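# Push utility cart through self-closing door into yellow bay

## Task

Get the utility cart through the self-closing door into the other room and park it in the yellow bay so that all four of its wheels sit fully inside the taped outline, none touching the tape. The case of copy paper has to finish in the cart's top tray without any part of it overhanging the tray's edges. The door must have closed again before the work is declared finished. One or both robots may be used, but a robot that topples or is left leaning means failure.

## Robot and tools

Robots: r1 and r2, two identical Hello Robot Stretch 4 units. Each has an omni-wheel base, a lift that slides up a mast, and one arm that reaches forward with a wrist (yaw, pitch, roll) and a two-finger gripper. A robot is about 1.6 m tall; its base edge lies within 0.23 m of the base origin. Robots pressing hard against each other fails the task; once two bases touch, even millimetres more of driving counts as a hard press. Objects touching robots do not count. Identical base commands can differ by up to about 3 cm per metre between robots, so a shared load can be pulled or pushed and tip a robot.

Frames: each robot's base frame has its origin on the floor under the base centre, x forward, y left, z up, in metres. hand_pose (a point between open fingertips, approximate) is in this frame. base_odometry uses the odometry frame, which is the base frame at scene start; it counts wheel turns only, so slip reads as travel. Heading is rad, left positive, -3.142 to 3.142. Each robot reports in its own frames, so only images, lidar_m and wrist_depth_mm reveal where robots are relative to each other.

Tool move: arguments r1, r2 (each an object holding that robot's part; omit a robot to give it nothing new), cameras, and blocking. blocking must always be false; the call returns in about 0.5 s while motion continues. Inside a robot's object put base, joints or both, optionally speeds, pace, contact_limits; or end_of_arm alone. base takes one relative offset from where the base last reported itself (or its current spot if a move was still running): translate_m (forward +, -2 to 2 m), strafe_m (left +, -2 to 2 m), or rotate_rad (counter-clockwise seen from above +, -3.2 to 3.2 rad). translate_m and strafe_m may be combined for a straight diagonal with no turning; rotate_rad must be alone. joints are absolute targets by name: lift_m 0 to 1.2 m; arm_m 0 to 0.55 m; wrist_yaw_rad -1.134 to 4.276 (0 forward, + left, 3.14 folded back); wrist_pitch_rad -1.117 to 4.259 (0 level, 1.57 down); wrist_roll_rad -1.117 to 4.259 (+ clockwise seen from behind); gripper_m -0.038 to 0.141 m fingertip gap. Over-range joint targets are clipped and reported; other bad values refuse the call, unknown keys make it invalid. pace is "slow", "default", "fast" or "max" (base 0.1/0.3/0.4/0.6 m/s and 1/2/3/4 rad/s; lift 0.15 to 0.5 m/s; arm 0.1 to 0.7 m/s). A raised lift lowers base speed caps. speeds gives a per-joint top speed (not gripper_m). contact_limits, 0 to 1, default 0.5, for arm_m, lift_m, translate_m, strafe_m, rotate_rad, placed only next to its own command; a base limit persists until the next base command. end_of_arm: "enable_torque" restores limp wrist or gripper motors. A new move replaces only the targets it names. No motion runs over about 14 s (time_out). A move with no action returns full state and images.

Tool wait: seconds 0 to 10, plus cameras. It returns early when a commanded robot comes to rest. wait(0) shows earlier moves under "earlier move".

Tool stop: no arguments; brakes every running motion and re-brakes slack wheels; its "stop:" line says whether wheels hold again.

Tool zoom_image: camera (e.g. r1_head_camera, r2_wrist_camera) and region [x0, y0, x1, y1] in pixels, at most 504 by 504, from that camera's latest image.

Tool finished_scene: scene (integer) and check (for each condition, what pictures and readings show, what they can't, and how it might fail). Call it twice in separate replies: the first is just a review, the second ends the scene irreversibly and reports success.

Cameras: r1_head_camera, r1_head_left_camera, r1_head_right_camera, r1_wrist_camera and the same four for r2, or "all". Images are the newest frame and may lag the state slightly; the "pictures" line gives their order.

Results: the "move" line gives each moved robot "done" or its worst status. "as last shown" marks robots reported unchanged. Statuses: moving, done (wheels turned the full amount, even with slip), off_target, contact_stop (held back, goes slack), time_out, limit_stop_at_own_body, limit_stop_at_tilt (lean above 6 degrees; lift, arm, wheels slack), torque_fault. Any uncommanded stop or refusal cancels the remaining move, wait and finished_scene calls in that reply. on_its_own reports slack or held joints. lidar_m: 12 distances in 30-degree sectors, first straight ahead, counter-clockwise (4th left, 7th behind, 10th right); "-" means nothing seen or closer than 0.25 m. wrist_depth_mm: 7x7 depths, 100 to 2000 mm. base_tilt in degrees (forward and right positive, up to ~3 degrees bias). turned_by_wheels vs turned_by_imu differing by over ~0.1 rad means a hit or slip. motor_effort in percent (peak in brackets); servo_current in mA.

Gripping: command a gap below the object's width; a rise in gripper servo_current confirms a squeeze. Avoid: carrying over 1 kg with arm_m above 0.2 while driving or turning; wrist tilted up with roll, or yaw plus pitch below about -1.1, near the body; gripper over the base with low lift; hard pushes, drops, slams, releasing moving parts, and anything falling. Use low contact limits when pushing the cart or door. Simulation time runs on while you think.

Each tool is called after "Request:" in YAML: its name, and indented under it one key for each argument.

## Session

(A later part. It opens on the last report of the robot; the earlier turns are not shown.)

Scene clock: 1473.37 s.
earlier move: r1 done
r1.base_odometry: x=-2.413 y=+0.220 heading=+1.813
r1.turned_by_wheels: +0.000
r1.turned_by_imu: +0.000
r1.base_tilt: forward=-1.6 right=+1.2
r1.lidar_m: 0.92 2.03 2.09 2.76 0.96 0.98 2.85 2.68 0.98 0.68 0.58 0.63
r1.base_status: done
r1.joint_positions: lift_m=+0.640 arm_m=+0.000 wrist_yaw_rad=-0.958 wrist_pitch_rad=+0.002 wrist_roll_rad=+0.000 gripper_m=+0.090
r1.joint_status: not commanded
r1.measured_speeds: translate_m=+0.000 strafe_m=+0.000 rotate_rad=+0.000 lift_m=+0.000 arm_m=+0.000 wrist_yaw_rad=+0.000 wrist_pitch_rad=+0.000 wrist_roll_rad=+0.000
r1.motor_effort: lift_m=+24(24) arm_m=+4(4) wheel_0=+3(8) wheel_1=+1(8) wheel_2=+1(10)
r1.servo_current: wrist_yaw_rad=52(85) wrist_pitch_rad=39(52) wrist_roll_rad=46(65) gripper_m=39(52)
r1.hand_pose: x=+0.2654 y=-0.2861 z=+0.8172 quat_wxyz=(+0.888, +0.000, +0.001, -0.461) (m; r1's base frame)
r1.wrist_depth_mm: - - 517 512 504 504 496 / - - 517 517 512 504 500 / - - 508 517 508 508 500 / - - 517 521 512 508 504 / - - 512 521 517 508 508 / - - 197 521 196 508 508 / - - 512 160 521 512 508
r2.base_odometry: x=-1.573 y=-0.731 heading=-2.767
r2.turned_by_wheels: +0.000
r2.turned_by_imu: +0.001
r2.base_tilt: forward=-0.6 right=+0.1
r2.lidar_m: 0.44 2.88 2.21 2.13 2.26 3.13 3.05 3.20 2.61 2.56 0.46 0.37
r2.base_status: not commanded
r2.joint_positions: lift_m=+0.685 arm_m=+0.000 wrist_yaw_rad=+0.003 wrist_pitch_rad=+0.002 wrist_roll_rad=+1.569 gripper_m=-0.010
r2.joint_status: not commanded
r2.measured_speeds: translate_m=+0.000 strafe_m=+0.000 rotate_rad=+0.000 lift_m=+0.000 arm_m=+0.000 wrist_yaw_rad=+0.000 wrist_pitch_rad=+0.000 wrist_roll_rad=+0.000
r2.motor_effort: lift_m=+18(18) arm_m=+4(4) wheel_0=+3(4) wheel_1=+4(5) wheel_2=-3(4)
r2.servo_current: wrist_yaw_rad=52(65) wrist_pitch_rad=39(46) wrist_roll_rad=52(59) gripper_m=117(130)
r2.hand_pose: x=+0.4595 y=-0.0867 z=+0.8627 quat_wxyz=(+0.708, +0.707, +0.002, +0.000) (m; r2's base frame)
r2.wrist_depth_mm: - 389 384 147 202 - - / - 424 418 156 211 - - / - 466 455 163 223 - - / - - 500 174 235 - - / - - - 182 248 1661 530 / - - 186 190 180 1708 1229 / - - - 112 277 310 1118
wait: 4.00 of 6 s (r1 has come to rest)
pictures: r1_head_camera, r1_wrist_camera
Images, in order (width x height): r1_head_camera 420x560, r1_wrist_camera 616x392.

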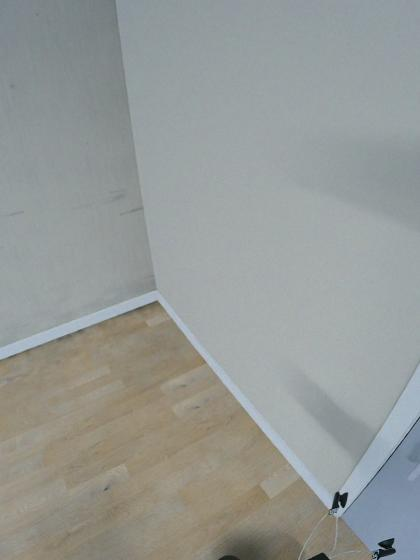

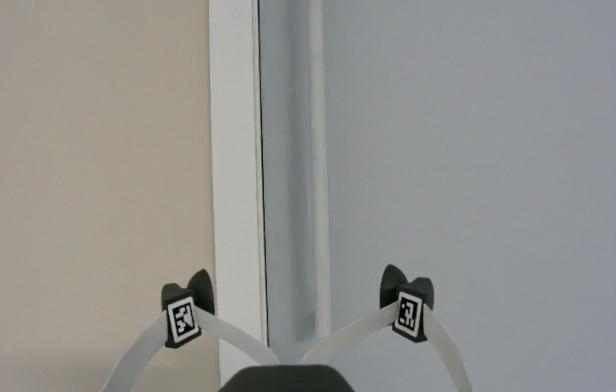

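Request:
move:
  r1: {"base": {"translate_m": 0.097, "strafe_m": -0.176}, "pace": "default"}
  blocking: false
  cameras: []

Request:
wait:
  seconds: 3
  cameras: ["r1_wrist_camera"]

Scene clock: 1487.43 s.
move: r1 moving
r1.base_odometry: x=-2.390 y=+0.242 heading=+1.813
r1.turned_by_wheels: +0.000
r1.turned_by_imu: +0.000
r1.base_tilt: forward=-1.6 right=+1.3
r1.lidar_m: 0.84 2.01 2.09 2.73 0.99 1.02 2.82 2.68 0.96 0.66 0.55 0.61
r1.base_status: translate_m moving; strafe_m moving
r1.joint_positions: lift_m=+0.640 arm_m=+0.000 wrist_yaw_rad=-0.958 wrist_pitch_rad=+0.002 wrist_roll_rad=+0.000 gripper_m=+0.090
r1.joint_status: not commanded
r1.measured_speeds: translate_m=+0.059 strafe_m=-0.106 rotate_rad=-0.003 lift_m=+0.000 arm_m=+0.000 wrist_yaw_rad=+0.000 wrist_pitch_rad=+0.000 wrist_roll_rad=+0.000
r1.motor_effort: lift_m=+24(24) arm_m=+4(4) wheel_0=+11(11) wheel_1=-7(8) wheel_2=-4(6)
r1.servo_current: wrist_yaw_rad=52(65) wrist_pitch_rad=33(46) wrist_roll_rad=59(59) gripper_m=46(46)
r1.hand_pose: x=+0.2654 y=-0.2861 z=+0.8172 quat_wxyz=(+0.888, +0.000, +0.001, -0.461) (m; r1's base frame)
r1.wrist_depth_mm: - - 492 488 480 477 473 / - - 492 488 484 480 477 / - - 496 492 484 477 473 / - - 484 492 488 480 477 / - - 484 492 484 480 477 / - - 211 492 197 480 477 / - - 488 160 488 484 480
r2.base_odometry: x=-1.573 y=-0.731 heading=-2.767
r2.turned_by_wheels: +0.000
r2.turned_by_imu: +0.000
r2.base_tilt: forward=-0.7 right=+0.0
r2.lidar_m: 0.42 2.88 2.20 2.13 2.25 3.13 3.05 3.17 2.64 2.55 0.44 0.42
r2.base_status: not commanded
r2.joint_positions: lift_m=+0.685 arm_m=+0.000 wrist_yaw_rad=+0.003 wrist_pitch_rad=+0.002 wrist_roll_rad=+1.569 gripper_m=-0.010
r2.joint_status: not commanded
r2.measured_speeds: translate_m=+0.000 strafe_m=+0.000 rotate_rad=+0.000 lift_m=+0.000 arm_m=+0.000 wrist_yaw_rad=+0.000 wrist_pitch_rad=+0.000 wrist_roll_rad=+0.000
r2.motor_effort: lift_m=+18(18) arm_m=+4(4) wheel_0=+3(3) wheel_1=+4(5) wheel_2=-3(4)
r2.servo_current: wrist_yaw_rad=46(59) wrist_pitch_rad=46(46) wrist_roll_rad=33(59) gripper_m=124(124)
r2.hand_pose: x=+0.4595 y=-0.0867 z=+0.8627 quat_wxyz=(+0.708, +0.707, +0.002, +0.000) (m; r2's base frame)
r2.wrist_depth_mm: - 389 387 147 202 - - / - 421 421 156 211 - - / - 473 455 162 222 - - / - - 492 174 235 - - / - - - 182 248 1863 535 / - - 186 191 181 1661 1229 / - - - 112 278 307 1118
pictures: none
No camera images: "cameras" was empty.

Scene clock: 1489.00 s.
earlier move: r1 done
r1.base_odometry: x=-2.265 y=+0.357 heading=+1.813
r1.turned_by_wheels: +0.000
r1.turned_by_imu: -0.001
r1.base_tilt: forward=-1.6 right=+1.3
r1.lidar_m: 0.61 1.53 2.12 2.80 1.15 1.22 2.83 2.30 0.72 0.49 0.37 0.46
r1.base_status: done
r1.joint_positions: lift_m=+0.640 arm_m=+0.000 wrist_yaw_rad=-0.958 wrist_pitch_rad=+0.002 wrist_roll_rad=+0.000 gripper_m=+0.090
r1.joint_status: not commanded
r1.measured_speeds: translate_m=+0.000 strafe_m=+0.000 rotate_rad=+0.000 lift_m=+0.000 arm_m=+0.000 wrist_yaw_rad=+0.000 wrist_pitch_rad=+0.000 wrist_roll_rad=+0.000
r1.motor_effort: lift_m=+24(24) arm_m=+4(4) wheel_0=+0(12) wheel_1=-2(8) wheel_2=-1(6)
r1.servo_current: wrist_yaw_rad=52(65) wrist_pitch_rad=33(52) wrist_roll_rad=72(72) gripper_m=46(46)
r1.hand_pose: x=+0.2654 y=-0.2861 z=+0.8172 quat_wxyz=(+0.888, +0.000, +0.001, -0.461) (m; r1's base frame)
r1.wrist_depth_mm: 325 309 319 315 312 310 307 / 327 309 319 315 314 310 307 / 327 310 319 317 314 312 309 / 327 310 322 319 315 310 309 / 329 312 322 319 315 312 309 / 329 314 213 319 196 312 312 / 332 312 324 160 319 312 312
r2.base_odometry: x=-1.573 y=-0.731 heading=-2.767
r2.turned_by_wheels: +0.000
r2.turned_by_imu: +0.000
r2.base_tilt: forward=-0.7 right=+0.1
r2.lidar_m: 0.42 2.89 2.21 2.12 2.25 3.12 3.05 3.21 2.62 2.55 0.47 0.40
r2.base_status: not commanded
r2.joint_positions: lift_m=+0.685 arm_m=+0.000 wrist_yaw_rad=+0.003 wrist_pitch_rad=+0.002 wrist_roll_rad=+1.569 gripper_m=-0.010
r2.joint_status: not commanded
r2.measured_speeds: translate_m=+0.000 strafe_m=+0.000 rotate_rad=+0.000 lift_m=+0.000 arm_m=+0.000 wrist_yaw_rad=+0.000 wrist_pitch_rad=+0.000 wrist_roll_rad=+0.000
r2.motor_effort: lift_m=+18(18) arm_m=+4(4) wheel_0=+3(4) wheel_1=+4(5) wheel_2=-3(4)
r2.servo_current: wrist_yaw_rad=52(59) wrist_pitch_rad=33(52) wrist_roll_rad=52(65) gripper_m=124(130)
r2.hand_pose: x=+0.4595 y=-0.0867 z=+0.8627 quat_wxyz=(+0.708, +0.707, +0.002, +0.000) (m; r2's base frame)
r2.wrist_depth_mm: - 389 384 147 202 - - / - 424 418 157 212 - - / - 473 452 163 222 - - / - - 500 173 235 - - / - - - 182 247 1808 525 / - - 186 190 182 1708 1255 / - - - 112 277 309 1098
wait: 1.57 of 3 s (r1 has come to rest)
pictures: r1_wrist_camera
Images, in order (width x height): r1_wrist_camera 616x392.

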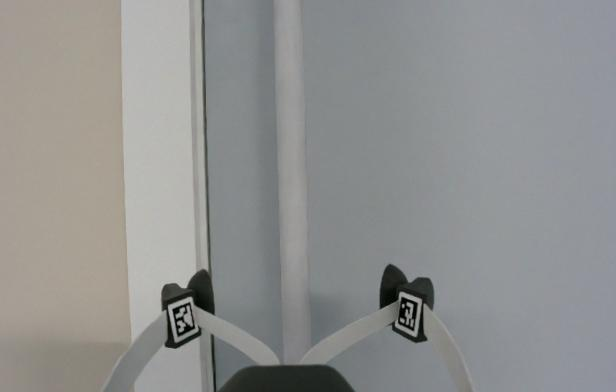

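Request:
move:
  r1: {"base": {"translate_m": 0.041, "strafe_m": -0.054}, "pace": "slow", "contact_limits": {"strafe_m": 0.3}}
  blocking: false
  cameras: []

Request:
wait:
  seconds: 2
  cameras: ["r1_wrist_camera"]

Scene clock: 1500.37 s.
move: r1 moving
r1.base_odometry: x=-2.257 y=+0.366 heading=+1.813
r1.turned_by_wheels: +0.000
r1.turned_by_imu: +0.000
r1.base_tilt: forward=-1.6 right=+1.3
r1.lidar_m: 0.61 1.51 2.11 2.77 1.19 1.23 2.79 2.28 0.69 0.46 0.37 0.42
r1.base_status: translate_m moving; strafe_m moving
r1.joint_positions: lift_m=+0.640 arm_m=+0.000 wrist_yaw_rad=-0.958 wrist_pitch_rad=+0.002 wrist_roll_rad=+0.000 gripper_m=+0.090
r1.joint_status: not commanded
r1.measured_speeds: translate_m=+0.030 strafe_m=-0.040 rotate_rad=-0.002 lift_m=+0.000 arm_m=+0.000 wrist_yaw_rad=+0.000 wrist_pitch_rad=+0.000 wrist_roll_rad=+0.000
r1.motor_effort: lift_m=+24(24) arm_m=+4(4) wheel_0=+7(7) wheel_1=-4(6) wheel_2=-5(6)
r1.servo_current: wrist_yaw_rad=52(65) wrist_pitch_rad=39(46) wrist_roll_rad=46(59) gripper_m=39(52)
r1.contact_limits: strafe_m 0.3
r1.hand_pose: x=+0.2654 y=-0.2861 z=+0.8172 quat_wxyz=(+0.888, +0.000, +0.001, -0.461) (m; r1's base frame)
r1.wrist_depth_mm: 315 298 307 304 301 300 297 / 315 300 309 306 303 301 296 / 317 298 309 306 304 300 298 / 317 301 309 306 304 301 298 / 319 300 310 307 306 301 300 / 319 303 216 309 196 304 301 / 322 303 312 160 309 301 301
r2.base_odometry: x=-1.573 y=-0.731 heading=-2.767
r2.turned_by_wheels: +0.000
r2.turned_by_imu: +0.000
r2.base_tilt: forward=-0.7 right=+0.0
r2.lidar_m: 0.42 2.88 2.20 2.13 2.24 3.13 3.04 3.21 2.64 2.56 0.45 0.40
r2.base_status: not commanded
r2.joint_positions: lift_m=+0.685 arm_m=+0.000 wrist_yaw_rad=+0.003 wrist_pitch_rad=+0.002 wrist_roll_rad=+1.569 gripper_m=-0.010
r2.joint_status: not commanded
r2.measured_speeds: translate_m=+0.000 strafe_m=+0.000 rotate_rad=+0.000 lift_m=+0.000 arm_m=+0.000 wrist_yaw_rad=+0.000 wrist_pitch_rad=+0.000 wrist_roll_rad=+0.000
r2.motor_effort: lift_m=+18(18) arm_m=+4(4) wheel_0=+3(4) wheel_1=+4(5) wheel_2=-3(4)
r2.servo_current: wrist_yaw_rad=46(52) wrist_pitch_rad=39(46) wrist_roll_rad=46(52) gripper_m=117(124)
r2.hand_pose: x=+0.4595 y=-0.0867 z=+0.8627 quat_wxyz=(+0.708, +0.707, +0.002, +0.000) (m; r2's base frame)
r2.wrist_depth_mm: - 387 387 147 201 - - / - 424 415 156 211 - - / - 466 455 163 223 - - / - - 496 174 235 - - / - - - 182 249 1808 525 / - - 186 190 181 1708 1205 / - - - 112 278 310 1098
pictures: none
No camera images: "cameras" was empty.

Scene clock: 1501.80 s.
earlier move: r1 done
r1.base_odometry: x=-2.223 y=+0.409 heading=+1.813
r1.turned_by_wheels: +0.000
r1.turned_by_imu: +0.000
r1.base_tilt: forward=-1.6 right=+1.2
r1.lidar_m: 0.54 1.32 2.10 2.80 1.21 1.28 2.83 2.01 0.60 0.41 0.31 0.36
r1.base_status: done
r1.joint_positions: lift_m=+0.640 arm_m=+0.000 wrist_yaw_rad=-0.958 wrist_pitch_rad=+0.002 wrist_roll_rad=+0.000 gripper_m=+0.090
r1.joint_status: not commanded
r1.measured_speeds: translate_m=+0.000 strafe_m=+0.000 rotate_rad=+0.000 lift_m=+0.000 arm_m=+0.000 wrist_yaw_rad=+0.000 wrist_pitch_rad=+0.000 wrist_roll_rad=+0.000
r1.motor_effort: lift_m=+23(24) arm_m=+4(4) wheel_0=+3(8) wheel_1=-2(6) wheel_2=-3(6)
r1.servo_current: wrist_yaw_rad=65(78) wrist_pitch_rad=39(46) wrist_roll_rad=46(59) gripper_m=46(52)
r1.contact_limits: strafe_m 0.3
r1.hand_pose: x=+0.2654 y=-0.2861 z=+0.8172 quat_wxyz=(+0.888, +0.000, +0.001, -0.461) (m; r1's base frame)
r1.wrist_depth_mm: 255 241 252 185 246 245 242 / 257 242 253 249 247 245 242 / 257 241 254 189 247 245 243 / 258 243 253 250 248 246 244 / 259 243 255 251 249 247 245 / 259 244 215 186 196 247 245 / 260 243 255 151 251 247 246
r2.base_odometry: x=-1.573 y=-0.731 heading=-2.767
r2.turned_by_wheels: +0.000
r2.turned_by_imu: +0.000
r2.base_tilt: forward=-0.7 right=+0.1
r2.lidar_m: 0.42 2.88 2.20 2.12 2.26 3.12 3.06 3.19 2.64 2.54 0.47 0.41
r2.base_status: not commanded
r2.joint_positions: lift_m=+0.685 arm_m=+0.000 wrist_yaw_rad=+0.003 wrist_pitch_rad=+0.002 wrist_roll_rad=+1.569 gripper_m=-0.010
r2.joint_status: not commanded
r2.measured_speeds: translate_m=+0.000 strafe_m=+0.000 rotate_rad=+0.000 lift_m=+0.000 arm_m=+0.000 wrist_yaw_rad=+0.000 wrist_pitch_rad=+0.000 wrist_roll_rad=+0.000
r2.motor_effort: lift_m=+18(18) arm_m=+4(4) wheel_0=+3(4) wheel_1=+4(5) wheel_2=-3(4)
r2.servo_current: wrist_yaw_rad=52(59) wrist_pitch_rad=46(46) wrist_roll_rad=46(59) gripper_m=124(124)
r2.hand_pose: x=+0.4595 y=-0.0867 z=+0.8627 quat_wxyz=(+0.708, +0.707, +0.002, +0.000) (m; r2's base frame)
r2.wrist_depth_mm: - 387 387 147 202 - - / - 418 421 156 211 - - / - 473 455 163 224 - - / - - 496 173 235 - - / - - - 182 248 1808 535 / - - 187 191 181 1618 1229 / - - - 112 278 309 1118
wait: 1.43 of 2 s (r1 has come to rest)
pictures: r1_wrist_camera
Images, in order (width x height): r1_wrist_camera 616x392.

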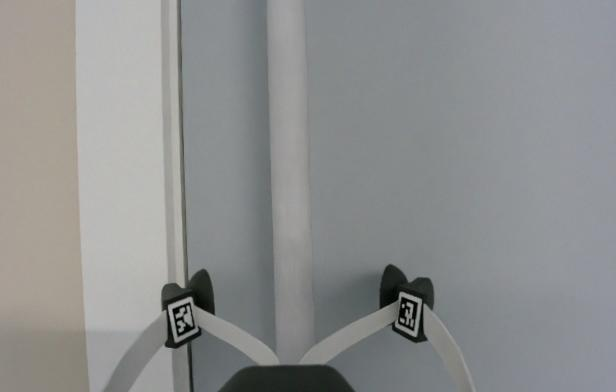

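Request:
move:
  r1: {"joints": {"gripper_m": -0.03}}
  blocking: false
  cameras: []

Request:
wait:
  seconds: 2.5
  cameras: ["r1_wrist_camera"]

Scene clock: 1520.47 s.
move: r1 moving
r1.base_odometry: x=-2.223 y=+0.409 heading=+1.813
r1.turned_by_wheels: +0.000
r1.turned_by_imu: +0.000
r1.base_tilt: forward=-1.6 right=+1.2
r1.lidar_m: 0.53 1.31 2.10 2.79 1.23 1.25 2.81 1.94 0.62 0.40 0.31 0.34
r1.base_status: not commanded
r1.joint_positions: lift_m=+0.640 arm_m=+0.000 wrist_yaw_rad=-0.958 wrist_pitch_rad=+0.002 wrist_roll_rad=+0.000 gripper_m=+0.073
r1.joint_status: gripper_m moving
r1.measured_speeds: translate_m=+0.000 strafe_m=+0.000 rotate_rad=+0.000 lift_m=+0.000 arm_m=+0.000 wrist_yaw_rad=+0.000 wrist_pitch_rad=+0.000 wrist_roll_rad=+0.000
r1.motor_effort: lift_m=+24(24) arm_m=+3(4) wheel_0=+2(3) wheel_1=-2(2) wheel_2=-3(3)
r1.servo_current: wrist_yaw_rad=59(59) wrist_pitch_rad=46(52) wrist_roll_rad=46(59) gripper_m=104(104)
r1.contact_limits: strafe_m 0.3
r1.hand_pose: x=+0.2654 y=-0.2861 z=+0.8172 quat_wxyz=(+0.888, +0.000, +0.001, -0.461) (m; r1's base frame)
r1.wrist_depth_mm: 256 240 252 185 247 244 243 / 256 241 252 249 247 245 242 / 258 242 253 189 248 245 243 / 258 243 254 250 249 246 244 / 259 243 254 251 249 247 244 / 259 243 213 186 197 247 245 / 262 245 256 153 250 - 246
r2.base_odometry: x=-1.573 y=-0.731 heading=-2.767
r2.turned_by_wheels: +0.000
r2.turned_by_imu: +0.000
r2.base_tilt: forward=-0.7 right=+0.1
r2.lidar_m: 0.42 2.87 2.20 2.14 2.25 3.14 3.04 3.22 2.64 2.56 0.45 0.39
r2.base_status: not commanded
r2.joint_positions: lift_m=+0.685 arm_m=+0.000 wrist_yaw_rad=+0.003 wrist_pitch_rad=+0.002 wrist_roll_rad=+1.569 gripper_m=-0.010
r2.joint_status: not commanded
r2.measured_speeds: translate_m=+0.000 strafe_m=+0.000 rotate_rad=+0.000 lift_m=+0.000 arm_m=+0.000 wrist_yaw_rad=+0.000 wrist_pitch_rad=+0.000 wrist_roll_rad=+0.000
r2.motor_effort: lift_m=+18(18) arm_m=+4(4) wheel_0=+3(4) wheel_1=+4(5) wheel_2=-4(4)
r2.servo_current: wrist_yaw_rad=65(65) wrist_pitch_rad=39(46) wrist_roll_rad=46(52) gripper_m=117(124)
r2.hand_pose: x=+0.4595 y=-0.0867 z=+0.8627 quat_wxyz=(+0.708, +0.707, +0.002, +0.000) (m; r2's base frame)
r2.wrist_depth_mm: - 389 384 147 202 - - / - 421 415 156 212 - - / - 469 452 163 223 - - / - - 496 174 234 - - / - - - 181 247 1808 530 / - - 186 190 181 1661 1229 / - - - 112 277 310 1098
pictures: none
No camera images: "cameras" was empty.

Scene clock: 1521.83 s.
earlier move: r1 done
r1.base_odometry: x=-2.222 y=+0.410 heading=+1.812
r1.turned_by_wheels: -0.001
r1.turned_by_imu: -0.001
r1.base_tilt: forward=-1.6 right=+1.3
r1.lidar_m: 0.52 1.33 2.07 2.79 1.24 1.28 2.81 1.98 0.58 0.41 0.34 0.31
r1.base_status: not commanded
r1.joint_positions: lift_m=+0.640 arm_m=+0.000 wrist_yaw_rad=-0.955 wrist_pitch_rad=+0.002 wrist_roll_rad=+0.000 gripper_m=-0.029
r1.joint_status: all done
r1.measured_speeds: translate_m=+0.000 strafe_m=+0.000 rotate_rad=+0.000 lift_m=+0.000 arm_m=+0.000 wrist_yaw_rad=+0.000 wrist_pitch_rad=+0.000 wrist_roll_rad=+0.000
r1.motor_effort: lift_m=+23(24) arm_m=-4(4) wheel_0=-11(11) wheel_1=-1(2) wheel_2=+1(3)
r1.servo_current: wrist_yaw_rad=20(65) wrist_pitch_rad=39(52) wrist_roll_rad=59(65) gripper_m=91(202)
r1.contact_limits: strafe_m 0.3
r1.hand_pose: x=+0.2660 y=-0.2859 z=+0.8172 quat_wxyz=(+0.888, +0.000, +0.001, -0.460) (m; r1's base frame)
r1.wrist_depth_mm: 253 238 245 177 242 239 237 / 254 238 247 243 242 239 236 / 255 240 247 244 242 241 238 / 256 240 248 244 242 240 238 / 256 240 249 183 244 241 239 / 256 241 248 181 243 241 239 / 256 241 249 180 245 241 240
r2.base_odometry: x=-1.573 y=-0.731 heading=-2.767
r2.turned_by_wheels: +0.000
r2.turned_by_imu: +0.000
r2.base_tilt: forward=-0.6 right=+0.1
r2.lidar_m: 0.43 2.89 2.21 2.14 2.24 3.14 3.07 3.21 2.64 2.55 0.46 0.40
r2.base_status: not commanded
r2.joint_positions: lift_m=+0.685 arm_m=+0.000 wrist_yaw_rad=+0.003 wrist_pitch_rad=+0.002 wrist_roll_rad=+1.569 gripper_m=-0.010
r2.joint_status: not commanded
r2.measured_speeds: translate_m=+0.000 strafe_m=+0.000 rotate_rad=+0.000 lift_m=+0.000 arm_m=+0.000 wrist_yaw_rad=+0.000 wrist_pitch_rad=+0.000 wrist_roll_rad=+0.000
r2.motor_effort: lift_m=+18(18) arm_m=+4(4) wheel_0=+3(4) wheel_1=+4(5) wheel_2=-3(4)
r2.servo_current: wrist_yaw_rad=46(65) wrist_pitch_rad=39(46) wrist_roll_rad=59(59) gripper_m=124(130)
r2.hand_pose: x=+0.4595 y=-0.0867 z=+0.8627 quat_wxyz=(+0.708, +0.707, +0.002, +0.000) (m; r2's base frame)
r2.wrist_depth_mm: - 384 384 148 202 - - / - 421 418 157 211 - - / - 469 452 163 223 - - / - - 500 174 235 - - / - - - 182 247 1808 525 / - - 186 190 181 1661 1229 / - - - 112 277 310 1098
wait: 1.37 of 2.5 s (r1 has come to rest)
pictures: r1_wrist_camera
Images, in order (width x height): r1_wrist_camera 616x392.

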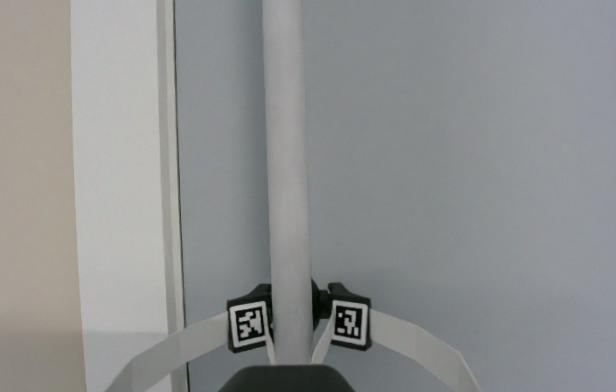

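Request:
move:
  r1: {"base": {"translate_m": -0.141, "strafe_m": 0.078}, "joints": {"wrist_yaw_rad": -0.78}, "speeds": {"wrist_yaw_rad": 0.12}, "pace": "slow", "contact_limits": {"translate_m": 0.7}}
  blocking: false
  cameras: []

Request:
wait:
  seconds: 3
  cameras: ["r1_wrist_camera"]

Scene clock: 1527.73 s.
move: r1 moving
r1.base_odometry: x=-2.226 y=+0.396 heading=+1.811
r1.turned_by_wheels: -0.001
r1.turned_by_imu: -0.002
r1.base_tilt: forward=-1.5 right=+1.3
r1.lidar_m: 0.53 1.37 2.11 2.77 1.22 1.27 2.82 2.04 0.63 0.40 0.36 0.33
r1.base_status: translate_m moving; strafe_m moving
r1.joint_positions: lift_m=+0.640 arm_m=+0.000 wrist_yaw_rad=-0.909 wrist_pitch_rad=+0.002 wrist_roll_rad=+0.000 gripper_m=-0.029
r1.joint_status: wrist_yaw_rad moving
r1.measured_speeds: translate_m=-0.049 strafe_m=+0.025 rotate_rad=-0.003 lift_m=+0.000 arm_m=+0.000 wrist_yaw_rad=+0.119 wrist_pitch_rad=+0.000 wrist_roll_rad=+0.000
r1.motor_effort: lift_m=+23(24) arm_m=-4(4) wheel_0=-21(22) wheel_1=-1(3) wheel_2=+5(6)
r1.servo_current: wrist_yaw_rad=59(65) wrist_pitch_rad=39(46) wrist_roll_rad=52(59) gripper_m=91(98)
r1.contact_limits: translate_m 0.7
r1.hand_pose: x=+0.2792 y=-0.2812 z=+0.8172 quat_wxyz=(+0.898, +0.000, +0.001, -0.439) (m; r1's base frame)
r1.wrist_depth_mm: 270 250 247 182 241 236 234 / 268 250 248 242 240 236 233 / 270 250 249 180 241 237 235 / 270 252 249 243 242 238 235 / 271 253 250 245 243 238 235 / 272 253 249 180 241 238 236 / 273 253 250 181 244 238 236
r2.base_odometry: x=-1.573 y=-0.731 heading=-2.767
r2.turned_by_wheels: +0.000
r2.turned_by_imu: +0.000
r2.base_tilt: forward=-0.6 right=+0.0
r2.lidar_m: 0.43 2.91 2.19 2.12 2.25 3.12 3.05 3.22 2.64 2.56 0.47 0.41
r2.base_status: not commanded
r2.joint_positions: lift_m=+0.685 arm_m=+0.000 wrist_yaw_rad=+0.003 wrist_pitch_rad=+0.002 wrist_roll_rad=+1.569 gripper_m=-0.010
r2.joint_status: not commanded
r2.measured_speeds: translate_m=+0.000 strafe_m=+0.000 rotate_rad=+0.000 lift_m=+0.000 arm_m=+0.000 wrist_yaw_rad=+0.000 wrist_pitch_rad=+0.000 wrist_roll_rad=+0.000
r2.motor_effort: lift_m=+18(18) arm_m=+4(4) wheel_0=+3(3) wheel_1=+4(4) wheel_2=-3(4)
r2.servo_current: wrist_yaw_rad=46(59) wrist_pitch_rad=46(46) wrist_roll_rad=46(52) gripper_m=117(124)
r2.hand_pose: x=+0.4595 y=-0.0867 z=+0.8627 quat_wxyz=(+0.708, +0.707, +0.002, +0.000) (m; r2's base frame)
r2.wrist_depth_mm: - 389 387 147 202 - - / - 424 415 156 212 - - / - 469 455 163 222 - - / - - 500 174 235 - - / - - - 181 248 1808 530 / - - 186 191 181 1661 1255 / - - - 112 276 309 1138
pictures: none
No camera images: "cameras" was empty.

Scene clock: 1530.00 s.
earlier move: r1 done
r1.base_odometry: x=-2.265 y=+0.255 heading=+1.812
r1.turned_by_wheels: +0.001
r1.turned_by_imu: +0.001
r1.base_tilt: forward=-1.6 right=+1.3
r1.lidar_m: 0.71 1.81 2.18 2.89 1.07 1.09 2.79 2.59 0.79 0.46 0.40 0.33
r1.base_status: done
r1.joint_positions: lift_m=+0.640 arm_m=+0.000 wrist_yaw_rad=-0.772 wrist_pitch_rad=+0.002 wrist_roll_rad=+0.000 gripper_m=-0.029
r1.joint_status: all done
r1.measured_speeds: translate_m=+0.000 strafe_m=+0.000 rotate_rad=+0.000 lift_m=+0.000 arm_m=+0.000 wrist_yaw_rad=+0.000 wrist_pitch_rad=+0.000 wrist_roll_rad=+0.000
r1.motor_effort: lift_m=+24(24) arm_m=-4(4) wheel_0=-9(25) wheel_1=-2(4) wheel_2=+11(11)
r1.servo_current: wrist_yaw_rad=59(78) wrist_pitch_rad=39(52) wrist_roll_rad=52(65) gripper_m=91(98)
r1.contact_limits: translate_m 0.7
r1.hand_pose: x=+0.3166 y=-0.2638 z=+0.8172 quat_wxyz=(+0.926, +0.000, +0.001, -0.376) (m; r1's base frame)
r1.wrist_depth_mm: - - 247 241 238 235 231 / - - 248 242 240 236 232 / - - 249 242 240 236 232 / - - 250 243 240 237 233 / - - 250 243 241 236 234 / - - 189 183 240 236 235 / - 143 250 179 242 236 236
r2.base_odometry: x=-1.573 y=-0.731 heading=-2.767
r2.turned_by_wheels: +0.000
r2.turned_by_imu: +0.000
r2.base_tilt: forward=-0.6 right=+0.1
r2.lidar_m: 0.42 2.88 2.21 2.14 2.24 3.11 3.03 3.24 2.64 2.56 0.46 0.42
r2.base_status: not commanded
r2.joint_positions: lift_m=+0.685 arm_m=+0.000 wrist_yaw_rad=+0.003 wrist_pitch_rad=+0.002 wrist_roll_rad=+1.569 gripper_m=-0.010
r2.joint_status: not commanded
r2.measured_speeds: translate_m=+0.000 strafe_m=+0.000 rotate_rad=+0.000 lift_m=+0.000 arm_m=+0.000 wrist_yaw_rad=+0.000 wrist_pitch_rad=+0.000 wrist_roll_rad=+0.000
r2.motor_effort: lift_m=+18(18) arm_m=+4(4) wheel_0=+3(4) wheel_1=+4(5) wheel_2=-3(4)
r2.servo_current: wrist_yaw_rad=46(59) wrist_pitch_rad=39(46) wrist_roll_rad=46(59) gripper_m=124(124)
r2.hand_pose: x=+0.4595 y=-0.0867 z=+0.8627 quat_wxyz=(+0.708, +0.707, +0.002, +0.000) (m; r2's base frame)
r2.wrist_depth_mm: - 389 387 148 202 - - / - 424 418 156 211 - - / - 466 452 163 223 - - / - - 496 174 234 - - / - - - 182 249 1808 525 / - - 186 191 181 1618 1205 / - - - 112 277 310 1098
wait: 2.27 of 3 s (r1 has come to rest)
pictures: r1_wrist_camera
Images, in order (width x height): r1_wrist_camera 616x392.

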